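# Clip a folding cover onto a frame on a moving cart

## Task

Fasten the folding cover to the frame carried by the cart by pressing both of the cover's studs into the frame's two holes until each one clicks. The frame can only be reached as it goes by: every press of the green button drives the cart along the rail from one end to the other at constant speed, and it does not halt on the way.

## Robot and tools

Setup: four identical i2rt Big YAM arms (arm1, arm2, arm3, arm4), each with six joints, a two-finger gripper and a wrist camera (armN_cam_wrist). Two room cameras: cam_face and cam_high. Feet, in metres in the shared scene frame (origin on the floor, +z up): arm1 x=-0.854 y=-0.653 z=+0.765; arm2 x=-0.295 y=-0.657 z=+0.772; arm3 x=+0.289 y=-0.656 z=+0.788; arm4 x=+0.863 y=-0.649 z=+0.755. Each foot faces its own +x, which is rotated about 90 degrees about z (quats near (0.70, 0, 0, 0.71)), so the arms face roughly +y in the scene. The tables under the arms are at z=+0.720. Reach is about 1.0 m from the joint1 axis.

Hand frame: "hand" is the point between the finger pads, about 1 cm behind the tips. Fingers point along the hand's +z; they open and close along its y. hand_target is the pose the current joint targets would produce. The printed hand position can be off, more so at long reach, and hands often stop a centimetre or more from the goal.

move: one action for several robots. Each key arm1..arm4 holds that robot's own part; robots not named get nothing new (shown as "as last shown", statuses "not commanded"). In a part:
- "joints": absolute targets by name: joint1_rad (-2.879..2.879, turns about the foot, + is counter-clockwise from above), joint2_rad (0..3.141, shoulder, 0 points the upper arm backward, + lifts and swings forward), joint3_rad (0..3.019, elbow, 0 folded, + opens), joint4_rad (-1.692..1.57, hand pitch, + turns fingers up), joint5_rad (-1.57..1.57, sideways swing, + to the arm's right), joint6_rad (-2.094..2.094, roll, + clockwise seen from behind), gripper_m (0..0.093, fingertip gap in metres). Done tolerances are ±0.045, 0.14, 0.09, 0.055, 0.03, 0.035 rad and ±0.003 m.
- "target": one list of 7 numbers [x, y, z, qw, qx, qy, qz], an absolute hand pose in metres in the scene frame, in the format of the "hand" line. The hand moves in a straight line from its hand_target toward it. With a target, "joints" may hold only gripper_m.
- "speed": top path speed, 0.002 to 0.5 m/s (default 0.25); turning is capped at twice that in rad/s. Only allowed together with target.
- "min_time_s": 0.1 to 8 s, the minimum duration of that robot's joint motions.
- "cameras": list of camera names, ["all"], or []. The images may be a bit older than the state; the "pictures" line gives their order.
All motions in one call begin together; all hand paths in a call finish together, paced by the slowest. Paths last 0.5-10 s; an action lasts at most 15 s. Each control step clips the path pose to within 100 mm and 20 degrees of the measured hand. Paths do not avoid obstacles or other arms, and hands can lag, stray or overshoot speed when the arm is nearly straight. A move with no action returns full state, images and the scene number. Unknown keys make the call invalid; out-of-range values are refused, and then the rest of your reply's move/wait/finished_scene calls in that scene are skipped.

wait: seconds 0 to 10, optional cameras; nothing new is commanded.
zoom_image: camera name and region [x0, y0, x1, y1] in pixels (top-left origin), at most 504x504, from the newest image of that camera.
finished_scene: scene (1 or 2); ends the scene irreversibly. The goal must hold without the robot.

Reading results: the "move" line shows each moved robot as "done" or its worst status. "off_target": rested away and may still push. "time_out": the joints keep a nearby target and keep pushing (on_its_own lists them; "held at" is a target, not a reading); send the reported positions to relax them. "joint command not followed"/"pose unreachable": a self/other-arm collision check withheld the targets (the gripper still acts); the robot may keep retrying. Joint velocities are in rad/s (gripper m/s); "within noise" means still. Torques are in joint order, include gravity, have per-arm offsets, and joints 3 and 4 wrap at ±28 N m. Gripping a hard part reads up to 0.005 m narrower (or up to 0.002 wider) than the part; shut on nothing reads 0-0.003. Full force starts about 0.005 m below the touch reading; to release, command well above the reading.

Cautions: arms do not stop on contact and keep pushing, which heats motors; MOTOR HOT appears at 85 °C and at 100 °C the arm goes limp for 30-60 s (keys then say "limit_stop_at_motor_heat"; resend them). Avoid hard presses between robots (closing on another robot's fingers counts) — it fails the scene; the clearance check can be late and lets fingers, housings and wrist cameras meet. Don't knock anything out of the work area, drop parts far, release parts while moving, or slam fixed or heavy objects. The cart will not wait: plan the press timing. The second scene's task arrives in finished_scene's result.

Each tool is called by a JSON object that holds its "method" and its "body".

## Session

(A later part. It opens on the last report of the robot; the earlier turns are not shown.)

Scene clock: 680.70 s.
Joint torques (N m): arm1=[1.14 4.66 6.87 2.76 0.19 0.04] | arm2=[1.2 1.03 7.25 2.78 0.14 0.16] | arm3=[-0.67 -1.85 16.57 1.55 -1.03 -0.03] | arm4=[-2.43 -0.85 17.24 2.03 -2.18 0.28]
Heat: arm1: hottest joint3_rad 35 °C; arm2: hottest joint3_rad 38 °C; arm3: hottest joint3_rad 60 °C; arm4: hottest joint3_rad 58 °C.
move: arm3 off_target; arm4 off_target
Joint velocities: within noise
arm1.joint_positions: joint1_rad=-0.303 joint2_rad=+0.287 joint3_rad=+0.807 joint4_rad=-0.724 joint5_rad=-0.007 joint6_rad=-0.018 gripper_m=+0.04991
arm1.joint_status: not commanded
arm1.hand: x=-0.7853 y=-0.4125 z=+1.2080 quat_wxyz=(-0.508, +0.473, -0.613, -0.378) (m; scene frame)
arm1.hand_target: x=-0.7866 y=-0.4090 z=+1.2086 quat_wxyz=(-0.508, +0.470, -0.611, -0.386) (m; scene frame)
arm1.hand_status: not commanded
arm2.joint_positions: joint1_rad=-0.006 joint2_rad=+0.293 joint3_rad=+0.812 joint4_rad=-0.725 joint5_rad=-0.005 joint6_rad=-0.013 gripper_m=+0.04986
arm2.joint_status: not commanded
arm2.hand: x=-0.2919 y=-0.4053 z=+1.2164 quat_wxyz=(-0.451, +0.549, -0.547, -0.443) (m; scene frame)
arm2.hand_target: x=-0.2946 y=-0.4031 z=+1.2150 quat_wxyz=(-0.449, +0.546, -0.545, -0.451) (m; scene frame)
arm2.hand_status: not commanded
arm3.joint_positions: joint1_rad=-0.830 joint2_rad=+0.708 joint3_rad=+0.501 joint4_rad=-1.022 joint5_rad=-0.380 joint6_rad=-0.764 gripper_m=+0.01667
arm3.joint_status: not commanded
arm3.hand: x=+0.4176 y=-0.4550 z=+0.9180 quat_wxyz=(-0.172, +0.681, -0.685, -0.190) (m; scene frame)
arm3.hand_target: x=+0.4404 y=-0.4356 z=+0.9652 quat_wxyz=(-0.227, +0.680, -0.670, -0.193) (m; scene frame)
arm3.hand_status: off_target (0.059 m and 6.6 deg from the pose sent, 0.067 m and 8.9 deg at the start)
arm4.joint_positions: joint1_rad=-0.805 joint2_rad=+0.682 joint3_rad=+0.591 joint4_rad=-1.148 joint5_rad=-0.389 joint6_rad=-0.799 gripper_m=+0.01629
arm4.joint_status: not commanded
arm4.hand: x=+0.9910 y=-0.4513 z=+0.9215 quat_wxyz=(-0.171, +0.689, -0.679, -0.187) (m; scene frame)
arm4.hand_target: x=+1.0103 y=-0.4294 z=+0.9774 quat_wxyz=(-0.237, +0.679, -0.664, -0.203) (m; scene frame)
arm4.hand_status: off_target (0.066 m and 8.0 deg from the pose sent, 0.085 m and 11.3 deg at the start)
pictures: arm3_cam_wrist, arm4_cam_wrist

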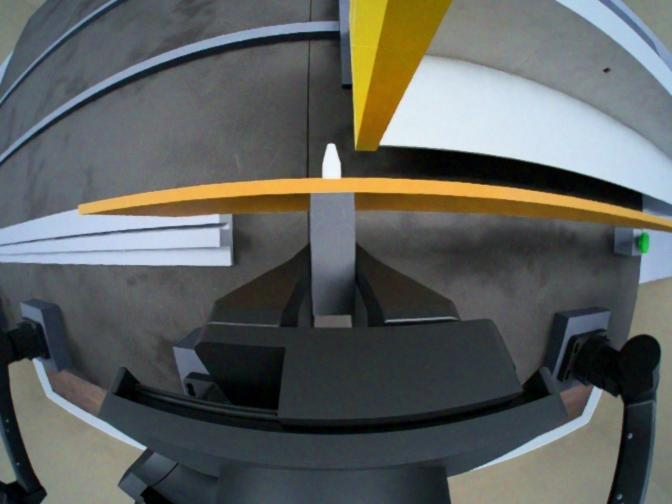

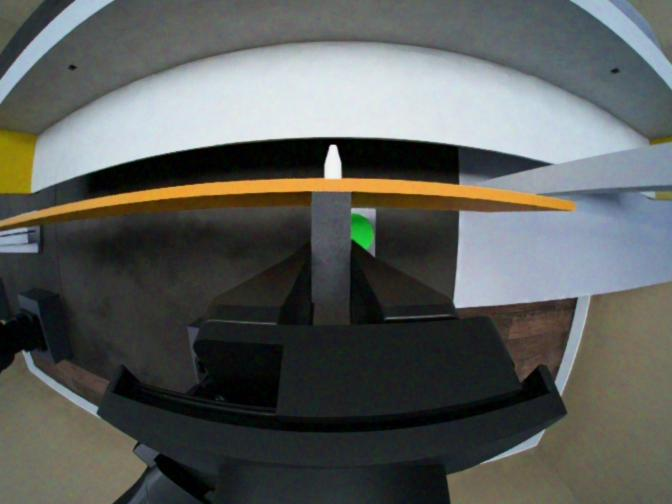

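{"method": "wait", "body": {"seconds": 10}}

{"method": "wait", "body": {"seconds": 7, "cameras": ["arm3_cam_wrist", "arm4_cam_wrist"]}}

Scene clock: 693.10 s.
Joint torques (N m): arm1=[1.08 4.66 6.84 2.77 0.19 0.04] | arm2=[1.2 1.55 7.2 2.7 0.12 0.16] | arm3=[-0.67 -1.85 16.58 1.58 -1.03 -0.03] | arm4=[-1.9 -1.03 17.25 1.99 -2.21 0.27]
Heat: arm1: hottest joint3_rad 35 °C; arm2: hottest joint3_rad 38 °C; arm3: hottest joint3_rad 67 °C; arm4: hottest joint3_rad 65 °C.
Joint velocities: within noise
arm1.joint_positions: joint1_rad=-0.303 joint2_rad=+0.287 joint3_rad=+0.807 joint4_rad=-0.724 joint5_rad=-0.007 joint6_rad=-0.018 gripper_m=+0.04991
arm1.joint_status: not commanded
arm1.hand: x=-0.7853 y=-0.4125 z=+1.2080 quat_wxyz=(-0.508, +0.473, -0.613, -0.378) (m; scene frame)
arm1.hand_target: x=-0.7866 y=-0.4090 z=+1.2086 quat_wxyz=(-0.508, +0.470, -0.611, -0.386) (m; scene frame)
arm1.hand_status: not commanded
arm2.joint_positions: joint1_rad=-0.006 joint2_rad=+0.293 joint3_rad=+0.812 joint4_rad=-0.725 joint5_rad=-0.005 joint6_rad=-0.013 gripper_m=+0.04986
arm2.joint_status: not commanded
arm2.hand: x=-0.2919 y=-0.4053 z=+1.2164 quat_wxyz=(-0.451, +0.549, -0.547, -0.443) (m; scene frame)
arm2.hand_target: x=-0.2946 y=-0.4031 z=+1.2150 quat_wxyz=(-0.449, +0.546, -0.545, -0.451) (m; scene frame)
arm2.hand_status: not commanded
arm3.joint_positions: joint1_rad=-0.830 joint2_rad=+0.708 joint3_rad=+0.501 joint4_rad=-1.022 joint5_rad=-0.380 joint6_rad=-0.764 gripper_m=+0.01667
arm3.joint_status: not commanded
arm3.hand: x=+0.4176 y=-0.4550 z=+0.9180 quat_wxyz=(-0.172, +0.681, -0.685, -0.190) (m; scene frame)
arm3.hand_target: x=+0.4404 y=-0.4356 z=+0.9652 quat_wxyz=(-0.227, +0.680, -0.670, -0.193) (m; scene frame)
arm3.hand_status: off_target (0.059 m and 6.6 deg from the pose sent, 0.067 m and 8.9 deg at the start)
arm4.joint_positions: joint1_rad=-0.805 joint2_rad=+0.682 joint3_rad=+0.591 joint4_rad=-1.148 joint5_rad=-0.389 joint6_rad=-0.799 gripper_m=+0.01629
arm4.joint_status: not commanded
arm4.hand: x=+0.9910 y=-0.4513 z=+0.9215 quat_wxyz=(-0.171, +0.689, -0.679, -0.187) (m; scene frame)
arm4.hand_target: x=+1.0103 y=-0.4294 z=+0.9774 quat_wxyz=(-0.237, +0.679, -0.664, -0.203) (m; scene frame)
arm4.hand_status: off_target (0.066 m and 8.0 deg from the pose sent, 0.085 m and 11.3 deg at the start)
wait: 10.00 s; at rest from the start
pictures: none

Scene clock: 700.10 s.
Joint torques (N m): arm1=[1.08 4.72 6.84 2.77 0.19 0.04] | arm2=[0.91 1.61 7.28 2.65 0.14 0.13] | arm3=[-0.67 -1.85 16.58 1.57 -1.02 -0.03] | arm4=[-1.9 -0.62 17.26 2 -2.18 0.29]
Heat: arm1: hottest joint3_rad 35 °C; arm2: hottest joint3_rad 39 °C; arm3: hottest joint3_rad 70 °C; arm4: hottest joint3_rad 67 °C.
Joint velocities: within noise
arm1.joint_positions: joint1_rad=-0.303 joint2_rad=+0.287 joint3_rad=+0.807 joint4_rad=-0.724 joint5_rad=-0.007 joint6_rad=-0.018 gripper_m=+0.04991
arm1.joint_status: not commanded
arm1.hand: x=-0.7853 y=-0.4125 z=+1.2080 quat_wxyz=(-0.508, +0.473, -0.613, -0.378) (m; scene frame)
arm1.hand_target: x=-0.7866 y=-0.4090 z=+1.2086 quat_wxyz=(-0.508, +0.470, -0.611, -0.386) (m; scene frame)
arm1.hand_status: not commanded
arm2.joint_positions: joint1_rad=-0.006 joint2_rad=+0.293 joint3_rad=+0.812 joint4_rad=-0.725 joint5_rad=-0.005 joint6_rad=-0.013 gripper_m=+0.04986
arm2.joint_status: not commanded
arm2.hand: x=-0.2919 y=-0.4053 z=+1.2164 quat_wxyz=(-0.451, +0.549, -0.547, -0.443) (m; scene frame)
arm2.hand_target: x=-0.2946 y=-0.4031 z=+1.2150 quat_wxyz=(-0.449, +0.546, -0.545, -0.451) (m; scene frame)
arm2.hand_status: not commanded
arm3.joint_positions: joint1_rad=-0.830 joint2_rad=+0.708 joint3_rad=+0.501 joint4_rad=-1.022 joint5_rad=-0.380 joint6_rad=-0.764 gripper_m=+0.01667
arm3.joint_status: not commanded
arm3.hand: x=+0.4176 y=-0.4550 z=+0.9180 quat_wxyz=(-0.172, +0.681, -0.685, -0.190) (m; scene frame)
arm3.hand_target: x=+0.4404 y=-0.4356 z=+0.9652 quat_wxyz=(-0.227, +0.680, -0.670, -0.193) (m; scene frame)
arm3.hand_status: off_target (0.059 m and 6.6 deg from the pose sent, 0.067 m and 8.9 deg at the start)
arm4.joint_positions: joint1_rad=-0.805 joint2_rad=+0.682 joint3_rad=+0.591 joint4_rad=-1.148 joint5_rad=-0.389 joint6_rad=-0.799 gripper_m=+0.01629
arm4.joint_status: not commanded
arm4.hand: x=+0.9910 y=-0.4513 z=+0.9215 quat_wxyz=(-0.171, +0.689, -0.679, -0.187) (m; scene frame)
arm4.hand_target: x=+1.0103 y=-0.4294 z=+0.9774 quat_wxyz=(-0.237, +0.679, -0.664, -0.203) (m; scene frame)
arm4.hand_status: off_target (0.066 m and 8.0 deg from the pose sent, 0.085 m and 11.3 deg at the start)
wait: 7.00 s; at rest by 0.27 s
pictures: arm3_cam_wrist, arm4_cam_wrist

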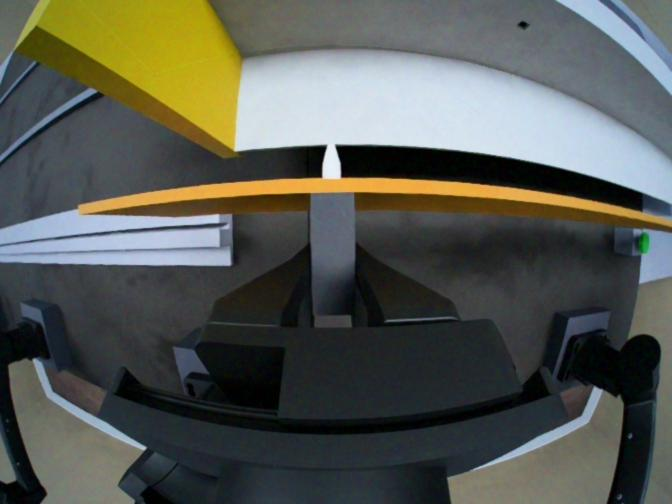

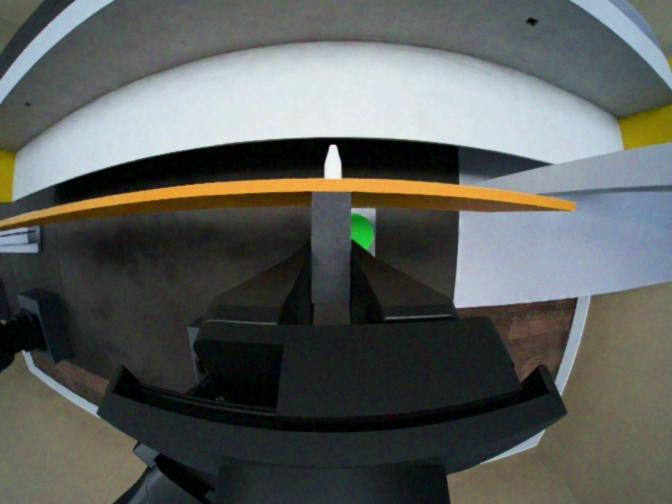

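{"method": "move", "body": {"arm3": {"target": [0.452, -0.375, 0.971, -0.2274, 0.6804, -0.6698, -0.1932], "speed": 0.06}, "arm4": {"target": [1.021, -0.369, 0.982, -0.2373, 0.6775, -0.6663, -0.2033], "speed": 0.06}, "cameras": ["arm3_cam_wrist", "arm4_cam_wrist"]}}

Scene clock: 705.43 s.
Joint torques (N m): arm1=[1.08 4.66 6.86 2.78 0.19 0.04] | arm2=[0.97 0.91 7.19 2.7 0.13 0.12] | arm3=[1.32 -4.01 16.69 1.99 -0.25 0.25] | arm4=[-0.44 -3.25 17.06 2.5 -1.27 0.53]
Heat: arm1: hottest joint3_rad 35 °C; arm2: hottest joint3_rad 39 °C; arm3: hottest joint3_rad 71 °C; arm4: hottest joint3_rad 69 °C.
move: arm3 off_target; arm4 off_target
Joint velocities: within noise
arm1, arm2: as last shown
arm3.joint_positions: joint1_rad=-0.703 joint2_rad=+0.865 joint3_rad=+0.570 joint4_rad=-0.899 joint5_rad=-0.327 joint6_rad=-0.645 gripper_m=+0.01667
arm3.joint_status: not commanded
arm3.hand: x=+0.4298 y=-0.4079 z=+0.9206 quat_wxyz=(-0.169, +0.684, -0.685, -0.186) (m; scene frame)
arm3.hand_target: x=+0.4497 y=-0.3796 z=+0.9715 quat_wxyz=(-0.228, +0.680, -0.669, -0.193) (m; scene frame)
arm3.hand_status: off_target (0.064 m and 7.0 deg from the pose sent, 0.102 m and 6.6 deg at the start)
arm4.joint_positions: joint1_rad=-0.667 joint2_rad=+0.822 joint3_rad=+0.649 joint4_rad=-1.019 joint5_rad=-0.332 joint6_rad=-0.668 gripper_m=+0.01629
arm4.joint_status: not commanded
arm4.hand: x=+1.0025 y=-0.4033 z=+0.9238 quat_wxyz=(-0.171, +0.691, -0.678, -0.182) (m; scene frame)
arm4.hand_target: x=+1.0182 y=-0.3749 z=+0.9816 quat_wxyz=(-0.237, +0.678, -0.666, -0.203) (m; scene frame)
arm4.hand_status: off_target (0.070 m and 8.2 deg from the pose sent, 0.106 m and 8.0 deg at the start)
pictures: arm3_cam_wrist, arm4_cam_wrist

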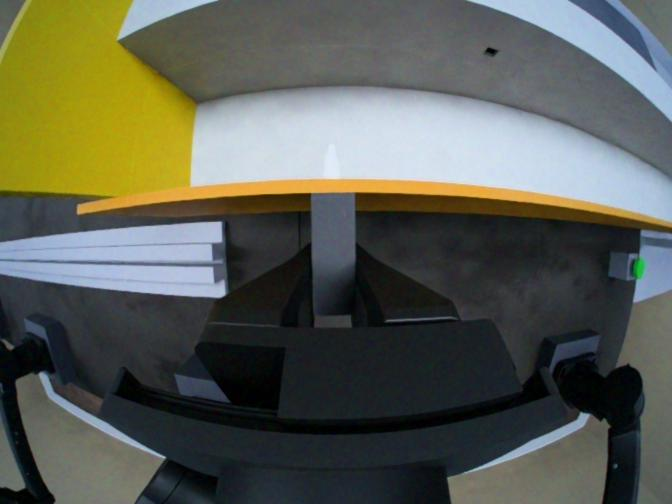

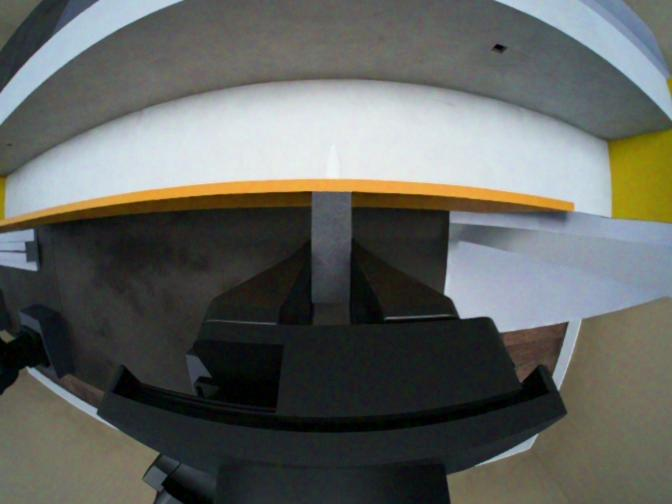

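{"method": "move", "body": {"arm3": {"target": [0.438, -0.375, 0.971, -0.2274, 0.6804, -0.6698, -0.1932], "speed": 0.02}, "arm4": {"target": [1.007, -0.369, 0.982, -0.2373, 0.6775, -0.6663, -0.2033], "speed": 0.02}}}

{"method": "move", "body": {"arm3": {"target": [0.437, -0.318, 0.971, -0.2274, 0.6804, -0.6698, -0.1932], "speed": 0.05}, "arm4": {"target": [1.006, -0.312, 0.982, -0.2373, 0.6775, -0.6663, -0.2033], "speed": 0.05}, "cameras": ["arm3_cam_wrist", "arm4_cam_wrist"]}}

Scene clock: 707.97 s.
Joint torques (N m): arm1=[1.08 4.66 6.86 2.78 0.19 0.03] | arm2=[0.73 1.38 7.2 2.8 0.11 0.14] | arm3=[1.38 -5.36 15.65 2.07 -0.22 0.25] | arm4=[-0.44 -4.95 16.25 2.5 -1.22 0.51]
Heat: arm1: hottest joint3_rad 35 °C; arm2: hottest joint3_rad 39 °C; arm3: hottest joint3_rad 72 °C; arm4: hottest joint3_rad 68 °C.
move: arm3 off_target; arm4 off_target
Joint velocities: within noise
arm1, arm2: as last shown
arm3.joint_positions: joint1_rad=-0.655 joint2_rad=+0.856 joint3_rad=+0.570 joint4_rad=-0.899 joint5_rad=-0.306 joint6_rad=-0.597 gripper_m=+0.01667
arm3.joint_status: not commanded
arm3.hand: x=+0.4209 y=-0.4034 z=+0.9220 quat_wxyz=(-0.167, +0.683, -0.686, -0.184) (m; scene frame)
arm3.hand_target: x=+0.4363 y=-0.3784 z=+0.9709 quat_wxyz=(-0.227, +0.679, -0.671, -0.194) (m; scene frame)
arm3.hand_status: off_target (0.059 m and 7.3 deg from the pose sent, 0.061 m and 7.0 deg at the start)
arm4.joint_positions: joint1_rad=-0.618 joint2_rad=+0.811 joint3_rad=+0.649 joint4_rad=-1.019 joint5_rad=-0.311 joint6_rad=-0.622 gripper_m=+0.01629
arm4.joint_status: not commanded
arm4.hand: x=+0.9930 y=-0.3989 z=+0.9255 quat_wxyz=(-0.170, +0.692, -0.678, -0.180) (m; scene frame)
arm4.hand_target: x=+1.0044 y=-0.3735 z=+0.9819 quat_wxyz=(-0.236, +0.678, -0.665, -0.205) (m; scene frame)
arm4.hand_status: off_target (0.065 m and 8.5 deg from the pose sent, 0.068 m and 8.2 deg at the start)
pictures: none

Scene clock: 709.70 s.
Joint torques (N m): arm1=[1.08 4.6 6.86 2.77 0.2 0.04] | arm2=[1.03 1.08 7.23 2.84 0.16 0.13] | arm3=[1.32 -5.71 17.05 2.24 -0.03 0.24] | arm4=[-0.5 -5.6 17.25 2.89 -0.94 0.45]
Heat: arm1: hottest joint3_rad 35 °C; arm2: hottest joint3_rad 39 °C; arm3: hottest joint3_rad 73 °C; arm4: hottest joint3_rad 68 °C.
move: arm3 off_target; arm4 off_target
Joint velocities: within noise
arm1, arm2: as last shown
arm3.joint_positions: joint1_rad=-0.531 joint2_rad=+0.985 joint3_rad=+0.619 joint4_rad=-0.801 joint5_rad=-0.246 joint6_rad=-0.484 gripper_m=+0.01667
arm3.joint_status: not commanded
arm3.hand: x=+0.4172 y=-0.3600 z=+0.9155 quat_wxyz=(-0.162, +0.685, -0.688, -0.177) (m; scene frame)
arm3.hand_target: x=+0.4346 y=-0.3242 z=+0.9715 quat_wxyz=(-0.226, +0.679, -0.671, -0.194) (m; scene frame)
arm3.hand_status: off_target (0.072 m and 8.0 deg from the pose sent, 0.100 m and 7.3 deg at the start)
arm4.joint_positions: joint1_rad=-0.486 joint2_rad=+0.932 joint3_rad=+0.698 joint4_rad=-0.921 joint5_rad=-0.247 joint6_rad=-0.502 gripper_m=+0.01629
arm4.joint_status: not commanded
arm4.hand: x=+0.9894 y=-0.3533 z=+0.9216 quat_wxyz=(-0.168, +0.694, -0.679, -0.173) (m; scene frame)
arm4.hand_target: x=+1.0031 y=-0.3190 z=+0.9831 quat_wxyz=(-0.238, +0.678, -0.665, -0.204) (m; scene frame)
arm4.hand_status: off_target (0.075 m and 9.0 deg from the pose sent, 0.104 m and 8.5 deg at the start)
pictures: arm3_cam_wrist, arm4_cam_wrist

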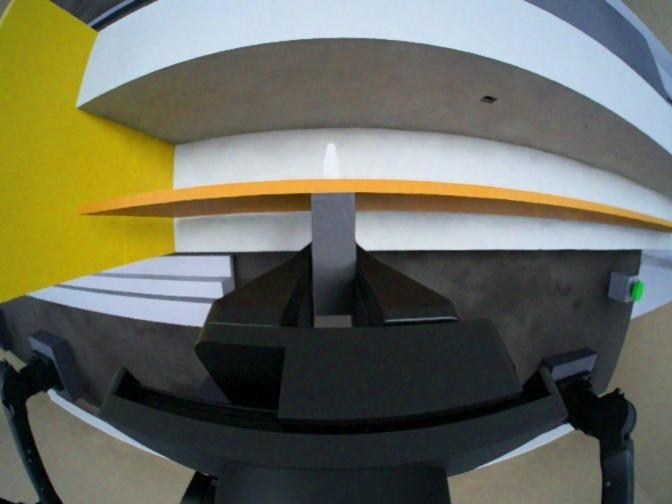

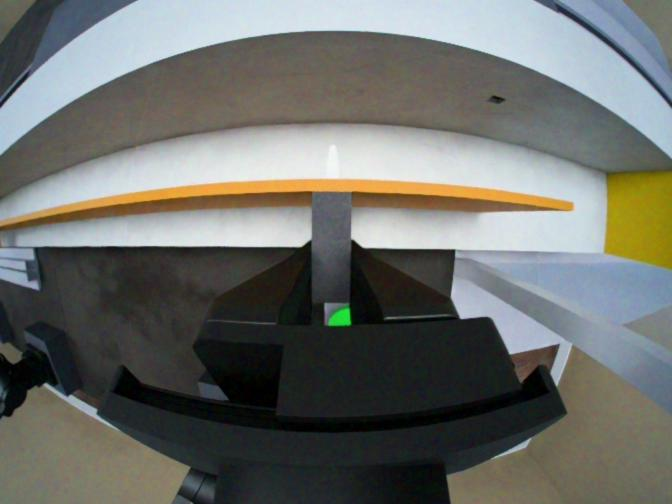

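{"method": "move", "body": {"arm3": {"target": [0.434, -0.309, 0.945, -0.2274, 0.6804, -0.6698, -0.1932], "speed": 0.05}, "arm4": {"target": [1.0025, -0.304, 0.952, -0.2373, 0.6775, -0.6663, -0.2033], "speed": 0.05}, "cameras": ["arm3_cam_wrist", "arm4_cam_wrist"]}}

Scene clock: 712.33 s.
Joint torques (N m): arm1=[1.08 4.66 6.86 2.78 0.19 0.04] | arm2=[1.32 1.67 7.25 2.8 0.11 0.11] | arm3=[1.26 -6.59 14.06 2.26 0.11 0.17] | arm4=[-0.32 -4.84 12.67 3.15 -0.45 0.37]
Heat: arm1: hottest joint3_rad 35 °C; arm2: hottest joint3_rad 39 °C; arm3: hottest joint3_rad 73 °C; arm4: hottest joint3_rad 69 °C.
move: arm3 off_target; arm4 off_target
Joint velocities: arm1=[within noise] | arm2=[0.005 -0.044 0.012 0.007 -0.037 -0.022 0] | arm3=[within noise] | arm4=[within noise]
arm1, arm2: as last shown
arm3.joint_positions: joint1_rad=-0.502 joint2_rad=+1.041 joint3_rad=+0.619 joint4_rad=-0.701 joint5_rad=-0.238 joint6_rad=-0.461 gripper_m=+0.01667
arm3.joint_status: not commanded
arm3.hand: x=+0.4200 y=-0.3381 z=+0.9079 quat_wxyz=(-0.179, +0.686, -0.681, -0.183) (m; scene frame)
arm3.hand_target: x=+0.4319 y=-0.3113 z=+0.9457 quat_wxyz=(-0.227, +0.681, -0.668, -0.195) (m; scene frame)
arm3.hand_status: off_target (0.049 m and 5.9 deg from the pose sent, 0.061 m and 8.0 deg at the start)
arm4.joint_positions: joint1_rad=-0.455 joint2_rad=+0.972 joint3_rad=+0.698 joint4_rad=-0.820 joint5_rad=-0.242 joint6_rad=-0.467 gripper_m=+0.01629
arm4.joint_status: not commanded
arm4.hand: x=+0.9922 y=-0.3292 z=+0.9199 quat_wxyz=(-0.191, +0.690, -0.673, -0.184) (m; scene frame)
arm4.hand_target: x=+1.0010 y=-0.3064 z=+0.9525 quat_wxyz=(-0.237, +0.678, -0.666, -0.204) (m; scene frame)
arm4.hand_status: off_target (0.042 m and 5.9 deg from the pose sent, 0.059 m and 9.0 deg at the start)
pictures: arm3_cam_wrist, arm4_cam_wrist

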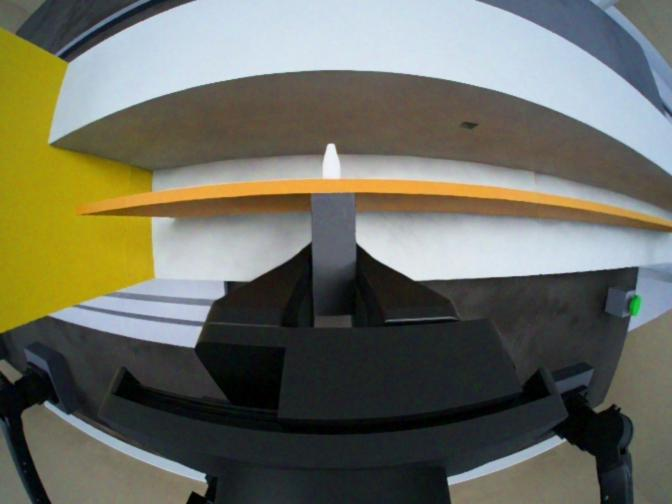

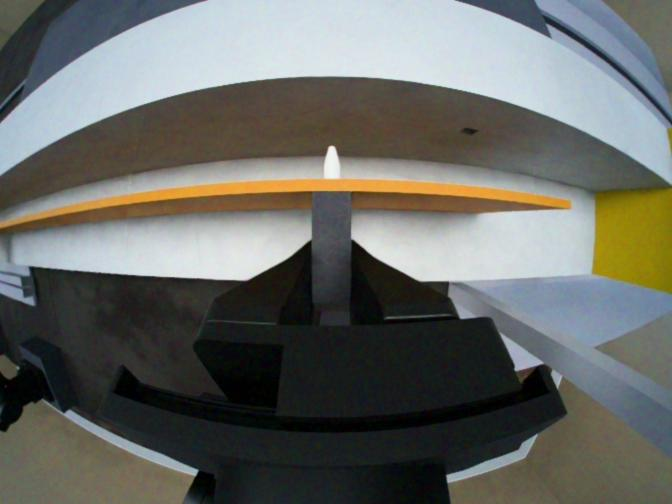

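{"method": "zoom_image", "body": {"camera": "arm3_cam_wrist", "region": [300, 90, 520, 210]}}

{"method": "zoom_image", "body": {"camera": "arm4_cam_wrist", "region": [300, 90, 520, 210]}}

Scaled by 2.291 from the camera's 672x504 image, which has a finer 960x720 frame.

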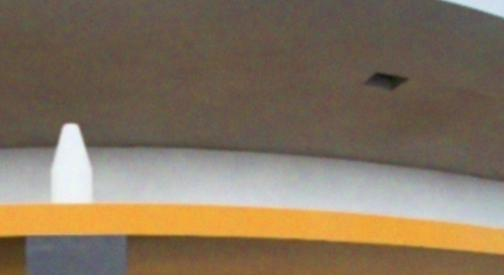

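Scaled by 2.291 from the camera's 672x504 image, which has a finer 960x720 frame.

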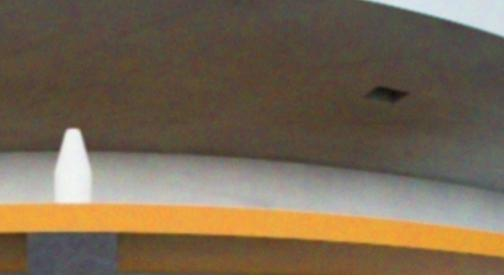

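{"method": "move", "body": {"arm3": {"target": [0.4325, -0.3015, 0.9475, -0.2274, 0.6804, -0.6698, -0.1932], "speed": 0.04}, "arm4": {"target": [1.0015, -0.294, 0.9435, -0.2373, 0.6775, -0.6663, -0.2033], "speed": 0.04}, "cameras": ["arm3_cam_wrist", "arm4_cam_wrist"]}}

{"method": "zoom_image", "body": {"camera": "arm3_cam_wrist", "region": [300, 90, 520, 210]}}

{"method": "zoom_image", "body": {"camera": "arm4_cam_wrist", "region": [300, 90, 520, 210]}}

Scene clock: 720.03 s.
Joint torques (N m): arm1=[1.08 4.66 6.84 2.77 0.19 0.04] | arm2=[1.03 1.44 7.21 2.69 0.11 0.14] | arm3=[0.85 -6.65 15.09 2.22 0.05 0.29] | arm4=[-0.79 -3.84 12.42 3.14 0.01 0.4]
Heat: arm1: hottest joint3_rad 35 °C; arm2: hottest joint3_rad 39 °C; arm3: hottest joint3_rad 73 °C; arm4: hottest joint3_rad 68 °C.
move: arm3 off_target; arm4 off_target
Joint velocities: within noise
arm1, arm2: as last shown
arm3.joint_positions: joint1_rad=-0.484 joint2_rad=+1.052 joint3_rad=+0.619 joint4_rad=-0.697 joint5_rad=-0.225 joint6_rad=-0.461 gripper_m=+0.01667
arm3.joint_status: not commanded
arm3.hand: x=+0.4167 y=-0.3358 z=+0.9045 quat_wxyz=(-0.177, +0.692, -0.677, -0.177) (m; scene frame)
arm3.hand_target: x=+0.4301 y=-0.3049 z=+0.9485 quat_wxyz=(-0.228, +0.683, -0.667, -0.193) (m; scene frame)
arm3.hand_status: off_target (0.057 m and 6.3 deg from the pose sent, 0.055 m and 5.9 deg at the start)
arm4.joint_positions: joint1_rad=-0.432 joint2_rad=+0.989 joint3_rad=+0.698 joint4_rad=-0.776 joint5_rad=-0.245 joint6_rad=-0.451 gripper_m=+0.01629
arm4.joint_status: not commanded
arm4.hand: x=+0.9889 y=-0.3172 z=+0.9196 quat_wxyz=(-0.200, +0.691, -0.667, -0.193) (m; scene frame)
arm4.hand_target: x=+0.9999 y=-0.2959 z=+0.9444 quat_wxyz=(-0.236, +0.677, -0.666, -0.205) (m; scene frame)
arm4.hand_status: off_target (0.036 m and 4.7 deg from the pose sent, 0.043 m and 5.9 deg at the start)
pictures: arm3_cam_wrist, arm4_cam_wrist

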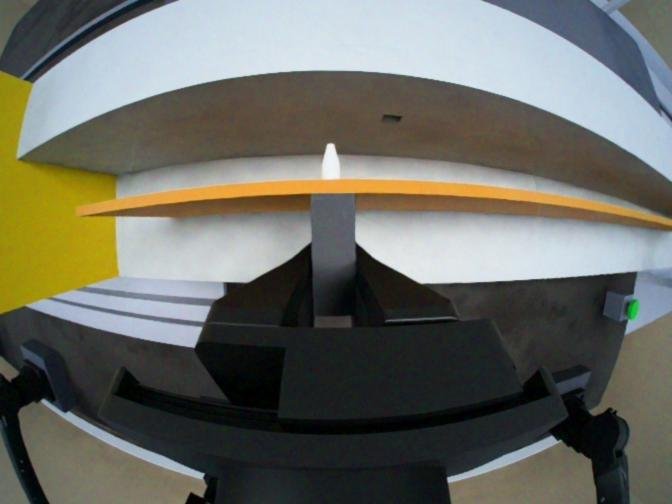

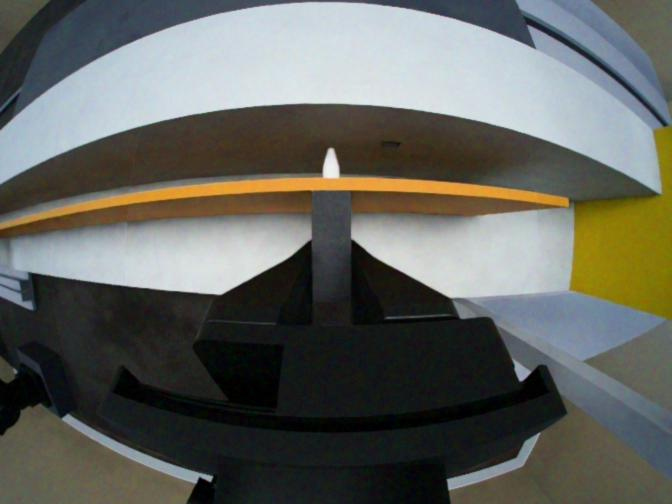

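Scaled by 2.291 from the camera's 672x504 image, which has a finer 960x720 frame.

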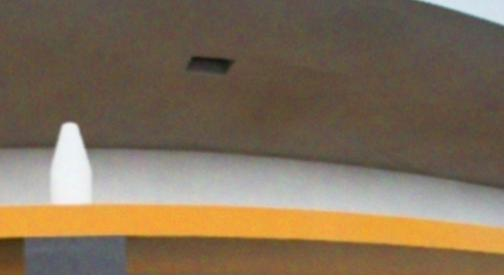

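Scaled by 2.291 from the camera's 672x504 image, which has a finer 960x720 frame.

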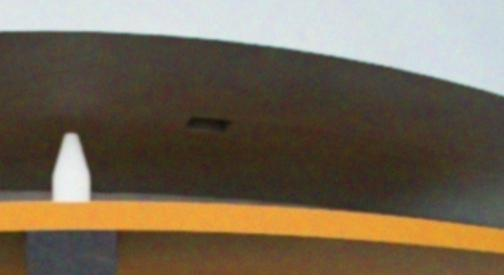

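{"method": "move", "body": {"arm3": {"target": [0.424, -0.294, 0.950, -0.2274, 0.6804, -0.6698, -0.1932], "speed": 0.012}, "arm4": {"target": [0.994, -0.288, 0.932, -0.2373, 0.6775, -0.6663, -0.2033], "speed": 0.012}, "cameras": ["arm3_cam_wrist", "arm4_cam_wrist"]}}

{"method": "zoom_image", "body": {"camera": "arm3_cam_wrist", "region": [260, 90, 480, 210]}}

{"method": "zoom_image", "body": {"camera": "arm4_cam_wrist", "region": [260, 90, 480, 210]}}

Scene clock: 724.87 s.
Joint torques (N m): arm1=[1.03 4.66 6.86 2.78 0.19 0.04] | arm2=[0.67 1.32 7.24 2.74 0.11 0.12] | arm3=[1.08 -6.77 15.66 2.21 0.11 0.3] | arm4=[-1.85 -2.08 11.03 4.42 0.26 0.31]
Heat: arm1: hottest joint3_rad 35 °C; arm2: hottest joint3_rad 39 °C; arm3: hottest joint3_rad 73 °C; arm4: hottest joint3_rad 67 °C.
move: arm3 off_target; arm4 off_target
Joint velocities: within noise
arm1, arm2: as last shown
arm3.joint_positions: joint1_rad=-0.444 joint2_rad=+1.052 joint3_rad=+0.619 joint4_rad=-0.695 joint5_rad=-0.212 joint6_rad=-0.425 gripper_m=+0.01667
arm3.joint_status: not commanded
arm3.hand: x=+0.4059 y=-0.3314 z=+0.9043 quat_wxyz=(-0.173, +0.693, -0.677, -0.179) (m; scene frame)
arm3.hand_target: x=+0.4204 y=-0.2976 z=+0.9514 quat_wxyz=(-0.226, +0.681, -0.668, -0.197) (m; scene frame)
arm3.hand_status: off_target (0.062 m and 6.7 deg from the pose sent, 0.062 m and 6.3 deg at the start)
arm4.joint_positions: joint1_rad=-0.394 joint2_rad=+0.986 joint3_rad=+0.695 joint4_rad=-0.763 joint5_rad=-0.233 joint6_rad=-0.417 gripper_m=+0.01629
arm4.joint_status: not commanded
arm4.hand: x=+0.9787 y=-0.3119 z=+0.9202 quat_wxyz=(-0.201, +0.692, -0.665, -0.197) (m; scene frame)
arm4.hand_target: x=+0.9923 y=-0.2904 z=+0.9325 quat_wxyz=(-0.235, +0.678, -0.666, -0.205) (m; scene frame)
arm4.hand_status: off_target (0.031 m and 4.6 deg from the pose sent, 0.032 m and 4.7 deg at the start)
pictures: arm3_cam_wrist, arm4_cam_wrist

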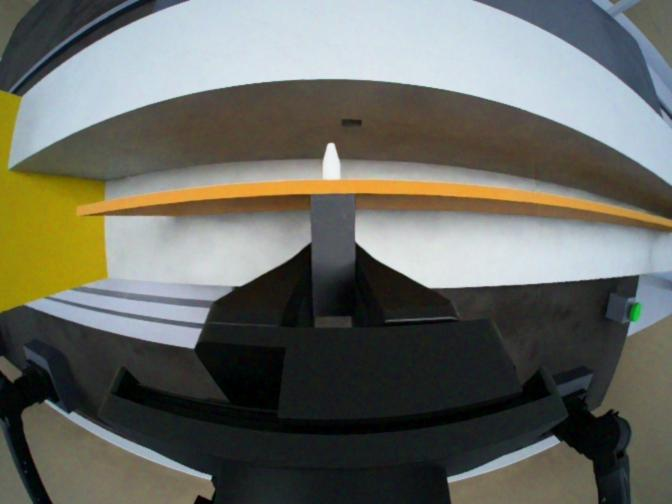

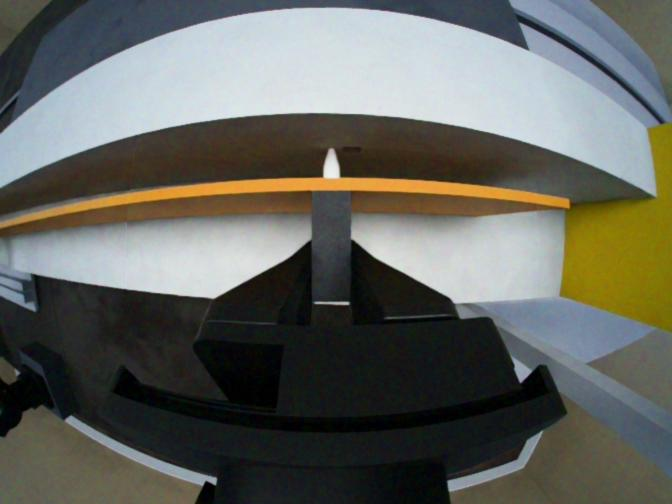

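Scaled by 2.291 from the camera's 672x504 image, which has a finer 960x720 frame.

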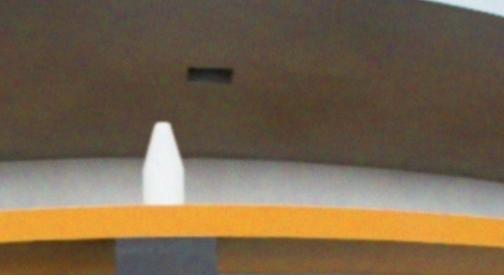

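Scaled by 2.291 from the camera's 672x504 image, which has a finer 960x720 frame.

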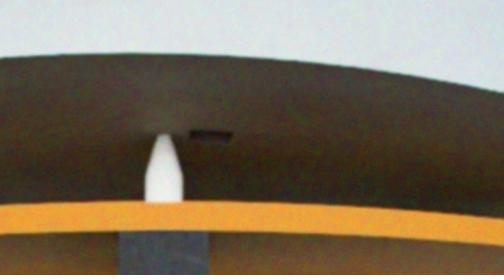

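{"method": "move", "body": {"arm3": {"target": [0.377, -0.295, 0.950, -0.2189, 0.6778, -0.6724, -0.2017], "speed": 0.04}, "arm4": {"target": [0.949, -0.297, 0.946, -0.2038, 0.6771, -0.6771, -0.2038], "speed": 0.04}, "cameras": ["arm3_cam_wrist", "arm4_cam_wrist"]}}

{"method": "zoom_image", "body": {"camera": "arm3_cam_wrist", "region": [260, 90, 480, 210]}}

{"method": "zoom_image", "body": {"camera": "arm4_cam_wrist", "region": [260, 90, 480, 210]}}

Scene clock: 732.60 s.
Joint torques (N m): arm1=[1.08 4.6 6.87 2.78 0.19 0.04] | arm2=[1.32 1.79 7.3 2.71 0.08 0.1] | arm3=[0.67 -8 13.41 2.85 0.47 0.32] | arm4=[-3.14 -5.25 12.88 0.87 0.45 0.41]
Heat: arm1: hottest joint3_rad 35 °C; arm2: hottest joint3_rad 39 °C; arm3: hottest joint3_rad 73 °C; arm4: hottest joint3_rad 64 °C.
move: arm3 off_target; arm4 off_target
Joint velocities: within noise
arm1, arm2: as last shown
arm3.joint_positions: joint1_rad=-0.303 joint2_rad=+1.028 joint3_rad=+0.619 joint4_rad=-0.714 joint5_rad=-0.157 joint6_rad=-0.294 gripper_m=+0.01665
arm3.joint_status: not commanded
arm3.hand: x=+0.3670 y=-0.3239 z=+0.9090 quat_wxyz=(-0.164, +0.693, -0.679, -0.178) (m; scene frame)
arm3.hand_target: x=+0.3763 y=-0.2981 z=+0.9504 quat_wxyz=(-0.218, +0.678, -0.672, -0.201) (m; scene frame)
arm3.hand_status: off_target (0.051 m and 7.2 deg from the pose sent, 0.065 m and 6.2 deg at the start)
arm4.joint_positions: joint1_rad=-0.262 joint2_rad=+0.967 joint3_rad=+0.691 joint4_rad=-0.785 joint5_rad=-0.190 joint6_rad=-0.307 gripper_m=+0.01638
arm4.joint_status: not commanded
arm4.hand: x=+0.9383 y=-0.3075 z=+0.9202 quat_wxyz=(-0.183, +0.697, -0.664, -0.200) (m; scene frame)
arm4.hand_target: x=+0.9488 y=-0.2975 z=+0.9463 quat_wxyz=(-0.205, +0.678, -0.676, -0.205) (m; scene frame)
arm4.hand_status: off_target (0.030 m and 3.7 deg from the pose sent, 0.042 m and 2.3 deg at the start)
pictures: arm3_cam_wrist, arm4_cam_wrist

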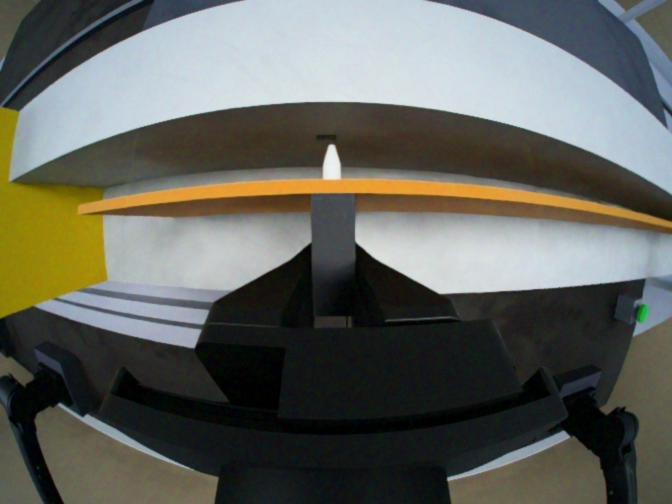

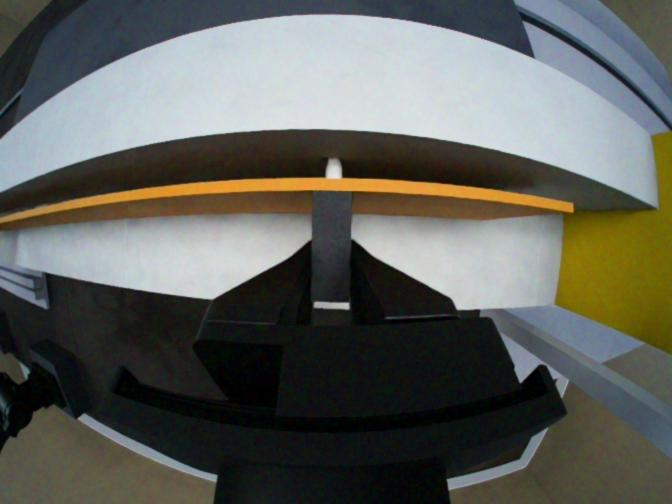

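Scaled by 2.291 from the camera's 672x504 image, which has a finer 960x720 frame.

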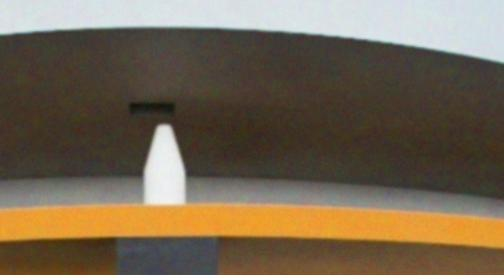

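Scaled by 2.291 from the camera's 672x504 image, which has a finer 960x720 frame.

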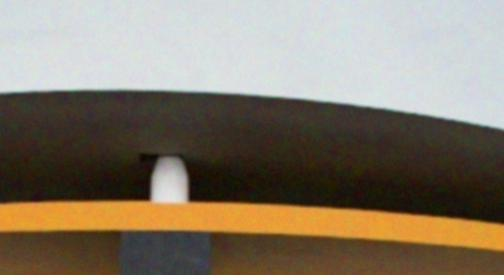

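{"method": "move", "body": {"arm3": {"target": [0.352, -0.288, 0.9515, -0.2189, 0.6778, -0.6724, -0.2017], "speed": 0.015}, "arm4": {"target": [0.9245, -0.288, 0.944, -0.2038, 0.6771, -0.6771, -0.2038], "speed": 0.015}, "cameras": ["arm3_cam_wrist", "arm4_cam_wrist"]}}

{"method": "zoom_image", "body": {"camera": "arm3_cam_wrist", "region": [260, 90, 480, 210]}}

{"method": "zoom_image", "body": {"camera": "arm4_cam_wrist", "region": [260, 90, 480, 210]}}

Scene clock: 738.73 s.
Joint torques (N m): arm1=[1.08 4.6 6.87 2.78 0.19 0.04] | arm2=[1.61 1.67 7.12 2.66 0.14 0.15] | arm3=[-2.32 -5.95 13.63 3.43 1.71 -0.09] | arm4=[-4.6 -3.37 12.72 2.33 1.49 0.29]
Heat: arm1: hottest joint3_rad 35 °C; arm2: hottest joint3_rad 39 °C; arm3: hottest joint3_rad 72 °C; arm4: hottest joint3_rad 62 °C.
move: arm3 off_target; arm4 off_target
Joint velocities: within noise
arm1.joint_positions: joint1_rad=-0.303 joint2_rad=+0.287 joint3_rad=+0.807 joint4_rad=-0.724 joint5_rad=-0.007 joint6_rad=-0.018 gripper_m=+0.04991
arm1.joint_status: not commanded
arm1.hand: x=-0.7853 y=-0.4125 z=+1.2080 quat_wxyz=(-0.508, +0.473, -0.613, -0.378) (m; scene frame)
arm1.hand_target: x=-0.7866 y=-0.4090 z=+1.2086 quat_wxyz=(-0.508, +0.470, -0.611, -0.386) (m; scene frame)
arm1.hand_status: not commanded
arm2.joint_positions: joint1_rad=-0.006 joint2_rad=+0.293 joint3_rad=+0.812 joint4_rad=-0.725 joint5_rad=-0.005 joint6_rad=-0.013 gripper_m=+0.04986
arm2.joint_status: not commanded
arm2.hand: x=-0.2919 y=-0.4053 z=+1.2164 quat_wxyz=(-0.451, +0.549, -0.547, -0.443) (m; scene frame)
arm2.hand_target: x=-0.2946 y=-0.4031 z=+1.2150 quat_wxyz=(-0.449, +0.546, -0.545, -0.451) (m; scene frame)
arm2.hand_status: not commanded
arm3.joint_positions: joint1_rad=-0.172 joint2_rad=+1.000 joint3_rad=+0.617 joint4_rad=-0.726 joint5_rad=-0.131 joint6_rad=-0.172 gripper_m=+0.01665
arm3.joint_status: not commanded
arm3.hand: x=+0.3270 y=-0.3202 z=+0.9155 quat_wxyz=(-0.154, +0.694, -0.677, -0.190) (m; scene frame)
arm3.hand_target: x=+0.3502 y=-0.2925 z=+0.9520 quat_wxyz=(-0.217, +0.676, -0.675, -0.201) (m; scene frame)
arm3.hand_status: off_target (0.054 m and 7.8 deg from the pose sent, 0.058 m and 7.2 deg at the start)
arm4.joint_positions: joint1_rad=-0.134 joint2_rad=+0.954 joint3_rad=+0.691 joint4_rad=-0.808 joint5_rad=-0.161 joint6_rad=-0.203 gripper_m=+0.01665
arm4.joint_status: not commanded
arm4.hand: x=+0.8982 y=-0.3065 z=+0.9213 quat_wxyz=(-0.163, +0.704, -0.661, -0.205) (m; scene frame)
arm4.hand_target: x=+0.9240 y=-0.2904 z=+0.9445 quat_wxyz=(-0.204, +0.676, -0.678, -0.203) (m; scene frame)
arm4.hand_status: off_target (0.039 m and 5.9 deg from the pose sent, 0.034 m and 3.7 deg at the start)
pictures: arm3_cam_wrist, arm4_cam_wrist

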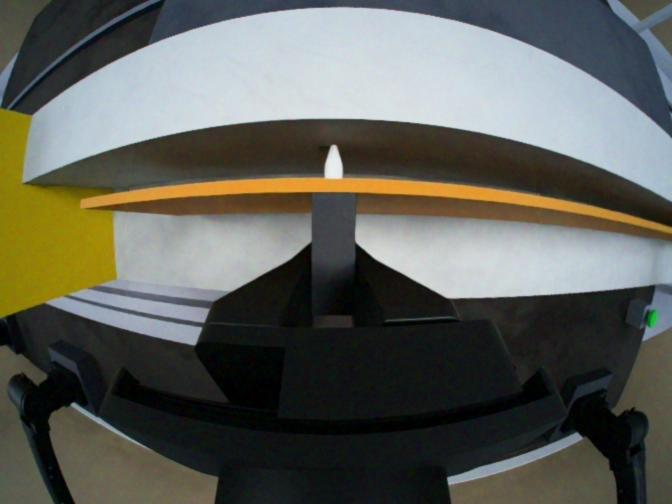

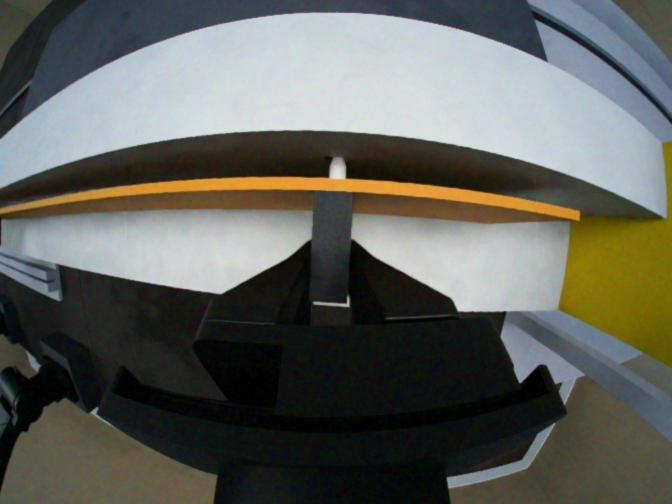

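Scaled by 2.291 from the camera's 672x504 image, which has a finer 960x720 frame.

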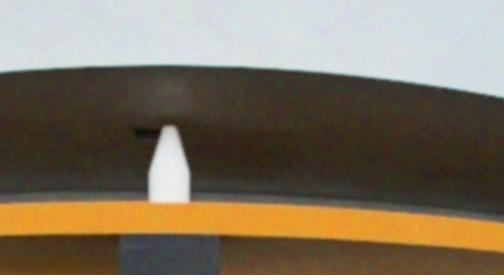

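Scaled by 2.291 from the camera's 672x504 image, which has a finer 960x720 frame.

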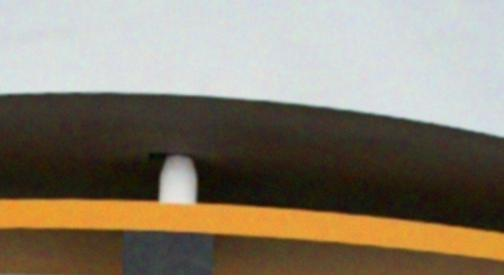

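{"method": "move", "body": {"arm3": {"target": [0.3, -0.288, 0.9465, -0.2189, 0.6778, -0.6724, -0.2017], "speed": 0.022}, "arm4": {"target": [0.872, -0.287, 0.9435, -0.2038, 0.6771, -0.6771, -0.2038], "speed": 0.022}, "cameras": ["arm3_cam_wrist", "arm4_cam_wrist"]}}

{"method": "zoom_image", "body": {"camera": "arm3_cam_wrist", "region": [260, 90, 480, 210]}}

{"method": "zoom_image", "body": {"camera": "arm4_cam_wrist", "region": [260, 90, 480, 210]}}

{"method": "move", "body": {"arm3": {"target": [0.288, -0.284, 0.9465, -0.2189, 0.6778, -0.6724, -0.2017], "speed": 0.012}, "arm4": {"target": [0.86, -0.283, 0.9435, -0.2038, 0.6771, -0.6771, -0.2038], "speed": 0.012}, "cameras": ["arm3_cam_wrist", "arm4_cam_wrist"]}}

{"method": "zoom_image", "body": {"camera": "arm3_cam_wrist", "region": [260, 90, 480, 210]}}

{"method": "zoom_image", "body": {"camera": "arm4_cam_wrist", "region": [260, 90, 480, 210]}}

Scene clock: 744.33 s.
Joint torques (N m): arm1=[1.08 4.66 6.86 2.78 0.19 0.04] | arm2=[0.79 1.2 7.15 2.67 0.15 0.16] | arm3=[0.03 -6.65 12.15 3.93 1.86 -0.1] | arm4=[-2.9 -4.07 11.64 2.59 1.24 0.23]
Heat: arm1: hottest joint3_rad 35 °C; arm2: hottest joint3_rad 39 °C; arm3: hottest joint3_rad 71 °C; arm4: hottest joint3_rad 61 °C.
move: arm3 off_target; arm4 off_target
Joint velocities: within noise
arm1, arm2: as last shown
arm3.joint_positions: joint1_rad=-0.007 joint2_rad=+0.995 joint3_rad=+0.617 joint4_rad=-0.723 joint5_rad=-0.030 joint6_rad=-0.019 gripper_m=+0.01665
arm3.joint_status: not commanded
arm3.hand: x=+0.2884 y=-0.3174 z=+0.9163 quat_wxyz=(-0.160, +0.691, -0.682, -0.179) (m; scene frame)
arm3.hand_target: x=+0.3001 y=-0.2912 z=+0.9480 quat_wxyz=(-0.219, +0.677, -0.674, -0.201) (m; scene frame)
arm3.hand_status: off_target (0.044 m and 7.4 deg from the pose sent, 0.052 m and 7.8 deg at the start)
arm4.joint_positions: joint1_rad=+0.034 joint2_rad=+0.944 joint3_rad=+0.691 joint4_rad=-0.814 joint5_rad=-0.049 joint6_rad=-0.045 gripper_m=+0.01644
arm4.joint_status: not commanded
arm4.hand: x=+0.8593 y=-0.3064 z=+0.9218 quat_wxyz=(-0.167, +0.699, -0.668, -0.191) (m; scene frame)
arm4.hand_target: x=+0.8719 y=-0.2887 z=+0.9435 quat_wxyz=(-0.204, +0.678, -0.677, -0.203) (m; scene frame)
arm4.hand_status: off_target (0.032 m and 5.3 deg from the pose sent, 0.039 m and 5.9 deg at the start)
pictures: arm3_cam_wrist, arm4_cam_wrist

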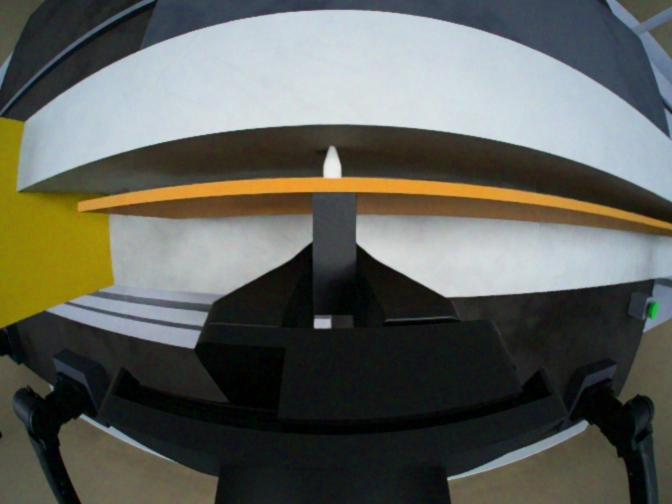

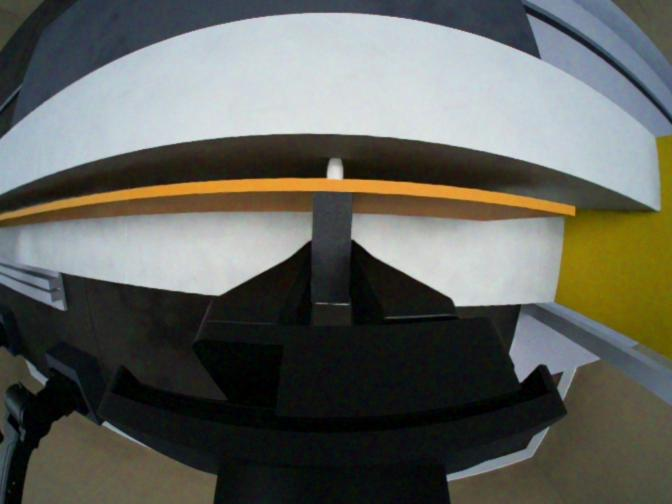

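Scaled by 2.291 from the camera's 672x504 image, which has a finer 960x720 frame.

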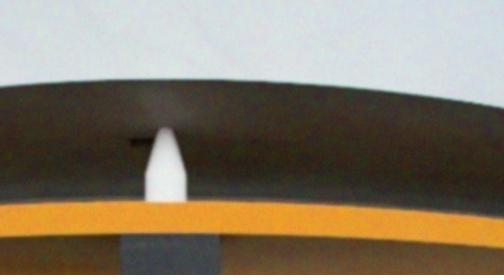

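Scaled by 2.291 from the camera's 672x504 image, which has a finer 960x720 frame.

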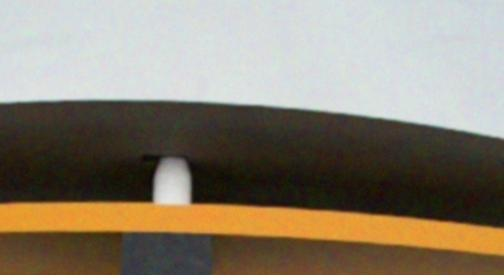

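Scene clock: 746.03 s.
Joint torques (N m): arm1=[1.08 4.66 6.86 2.77 0.19 0.04] | arm2=[1.14 2.02 7.19 2.76 0.13 0.15] | arm3=[-0.26 -6.07 12.66 4.04 1.88 -0.17] | arm4=[-3.49 -3.6 12.16 3 1.27 0.24]
Heat: arm1: hottest joint3_rad 35 °C; arm2: hottest joint3_rad 39 °C; arm3: hottest joint3_rad 71 °C; arm4: hottest joint3_rad 60 °C.
move: arm3 off_target; arm4 off_target
Joint velocities: within noise
arm1, arm2: as last shown
arm3.joint_positions: joint1_rad=+0.041 joint2_rad=+1.001 joint3_rad=+0.617 joint4_rad=-0.723 joint5_rad=-0.007 joint6_rad=+0.019 gripper_m=+0.01665
arm3.joint_status: not commanded
arm3.hand: x=+0.2763 y=-0.3177 z=+0.9143 quat_wxyz=(-0.159, +0.693, -0.681, -0.176) (m; scene frame)
arm3.hand_target: x=+0.2870 y=-0.2878 z=+0.9478 quat_wxyz=(-0.218, +0.678, -0.673, -0.201) (m; scene frame)
arm3.hand_status: off_target (0.048 m and 7.8 deg from the pose sent, 0.045 m and 7.4 deg at the start)
arm4.joint_positions: joint1_rad=+0.079 joint2_rad=+0.944 joint3_rad=+0.691 joint4_rad=-0.814 joint5_rad=-0.027 joint6_rad=-0.005 gripper_m=+0.01643
arm4.joint_status: not commanded
arm4.hand: x=+0.8477 y=-0.3067 z=+0.9217 quat_wxyz=(-0.166, +0.699, -0.669, -0.190) (m; scene frame)
arm4.hand_target: x=+0.8596 y=-0.2851 z=+0.9441 quat_wxyz=(-0.203, +0.677, -0.677, -0.204) (m; scene frame)
arm4.hand_status: off_target (0.034 m and 5.3 deg from the pose sent, 0.032 m and 5.3 deg at the start)
pictures: arm3_cam_wrist, arm4_cam_wrist

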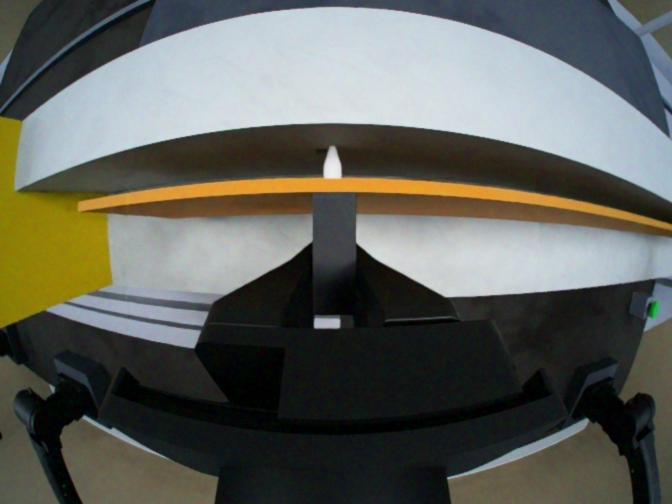

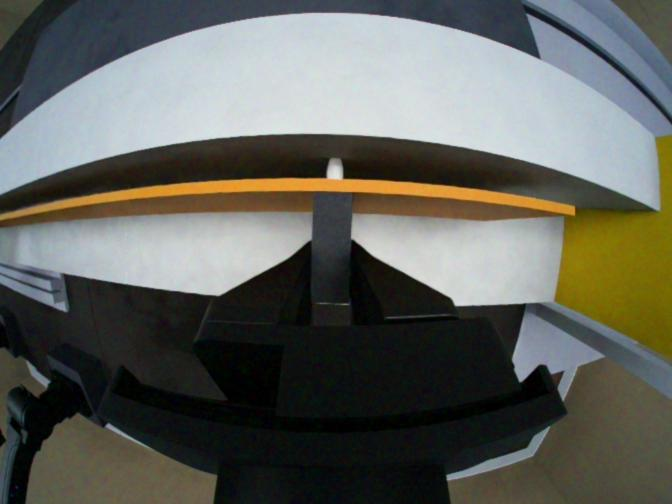

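Scaled by 2.291 from the camera's 672x504 image, which has a finer 960x720 frame.

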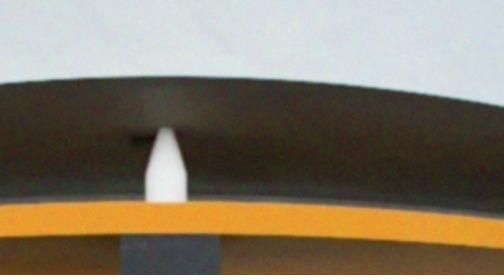

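Scaled by 2.291 from the camera's 672x504 image, which has a finer 960x720 frame.

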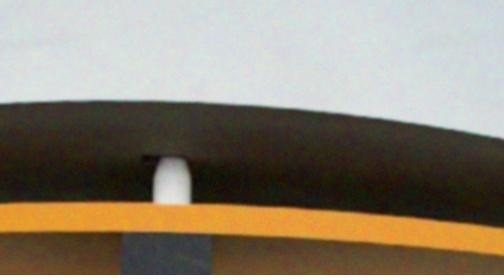

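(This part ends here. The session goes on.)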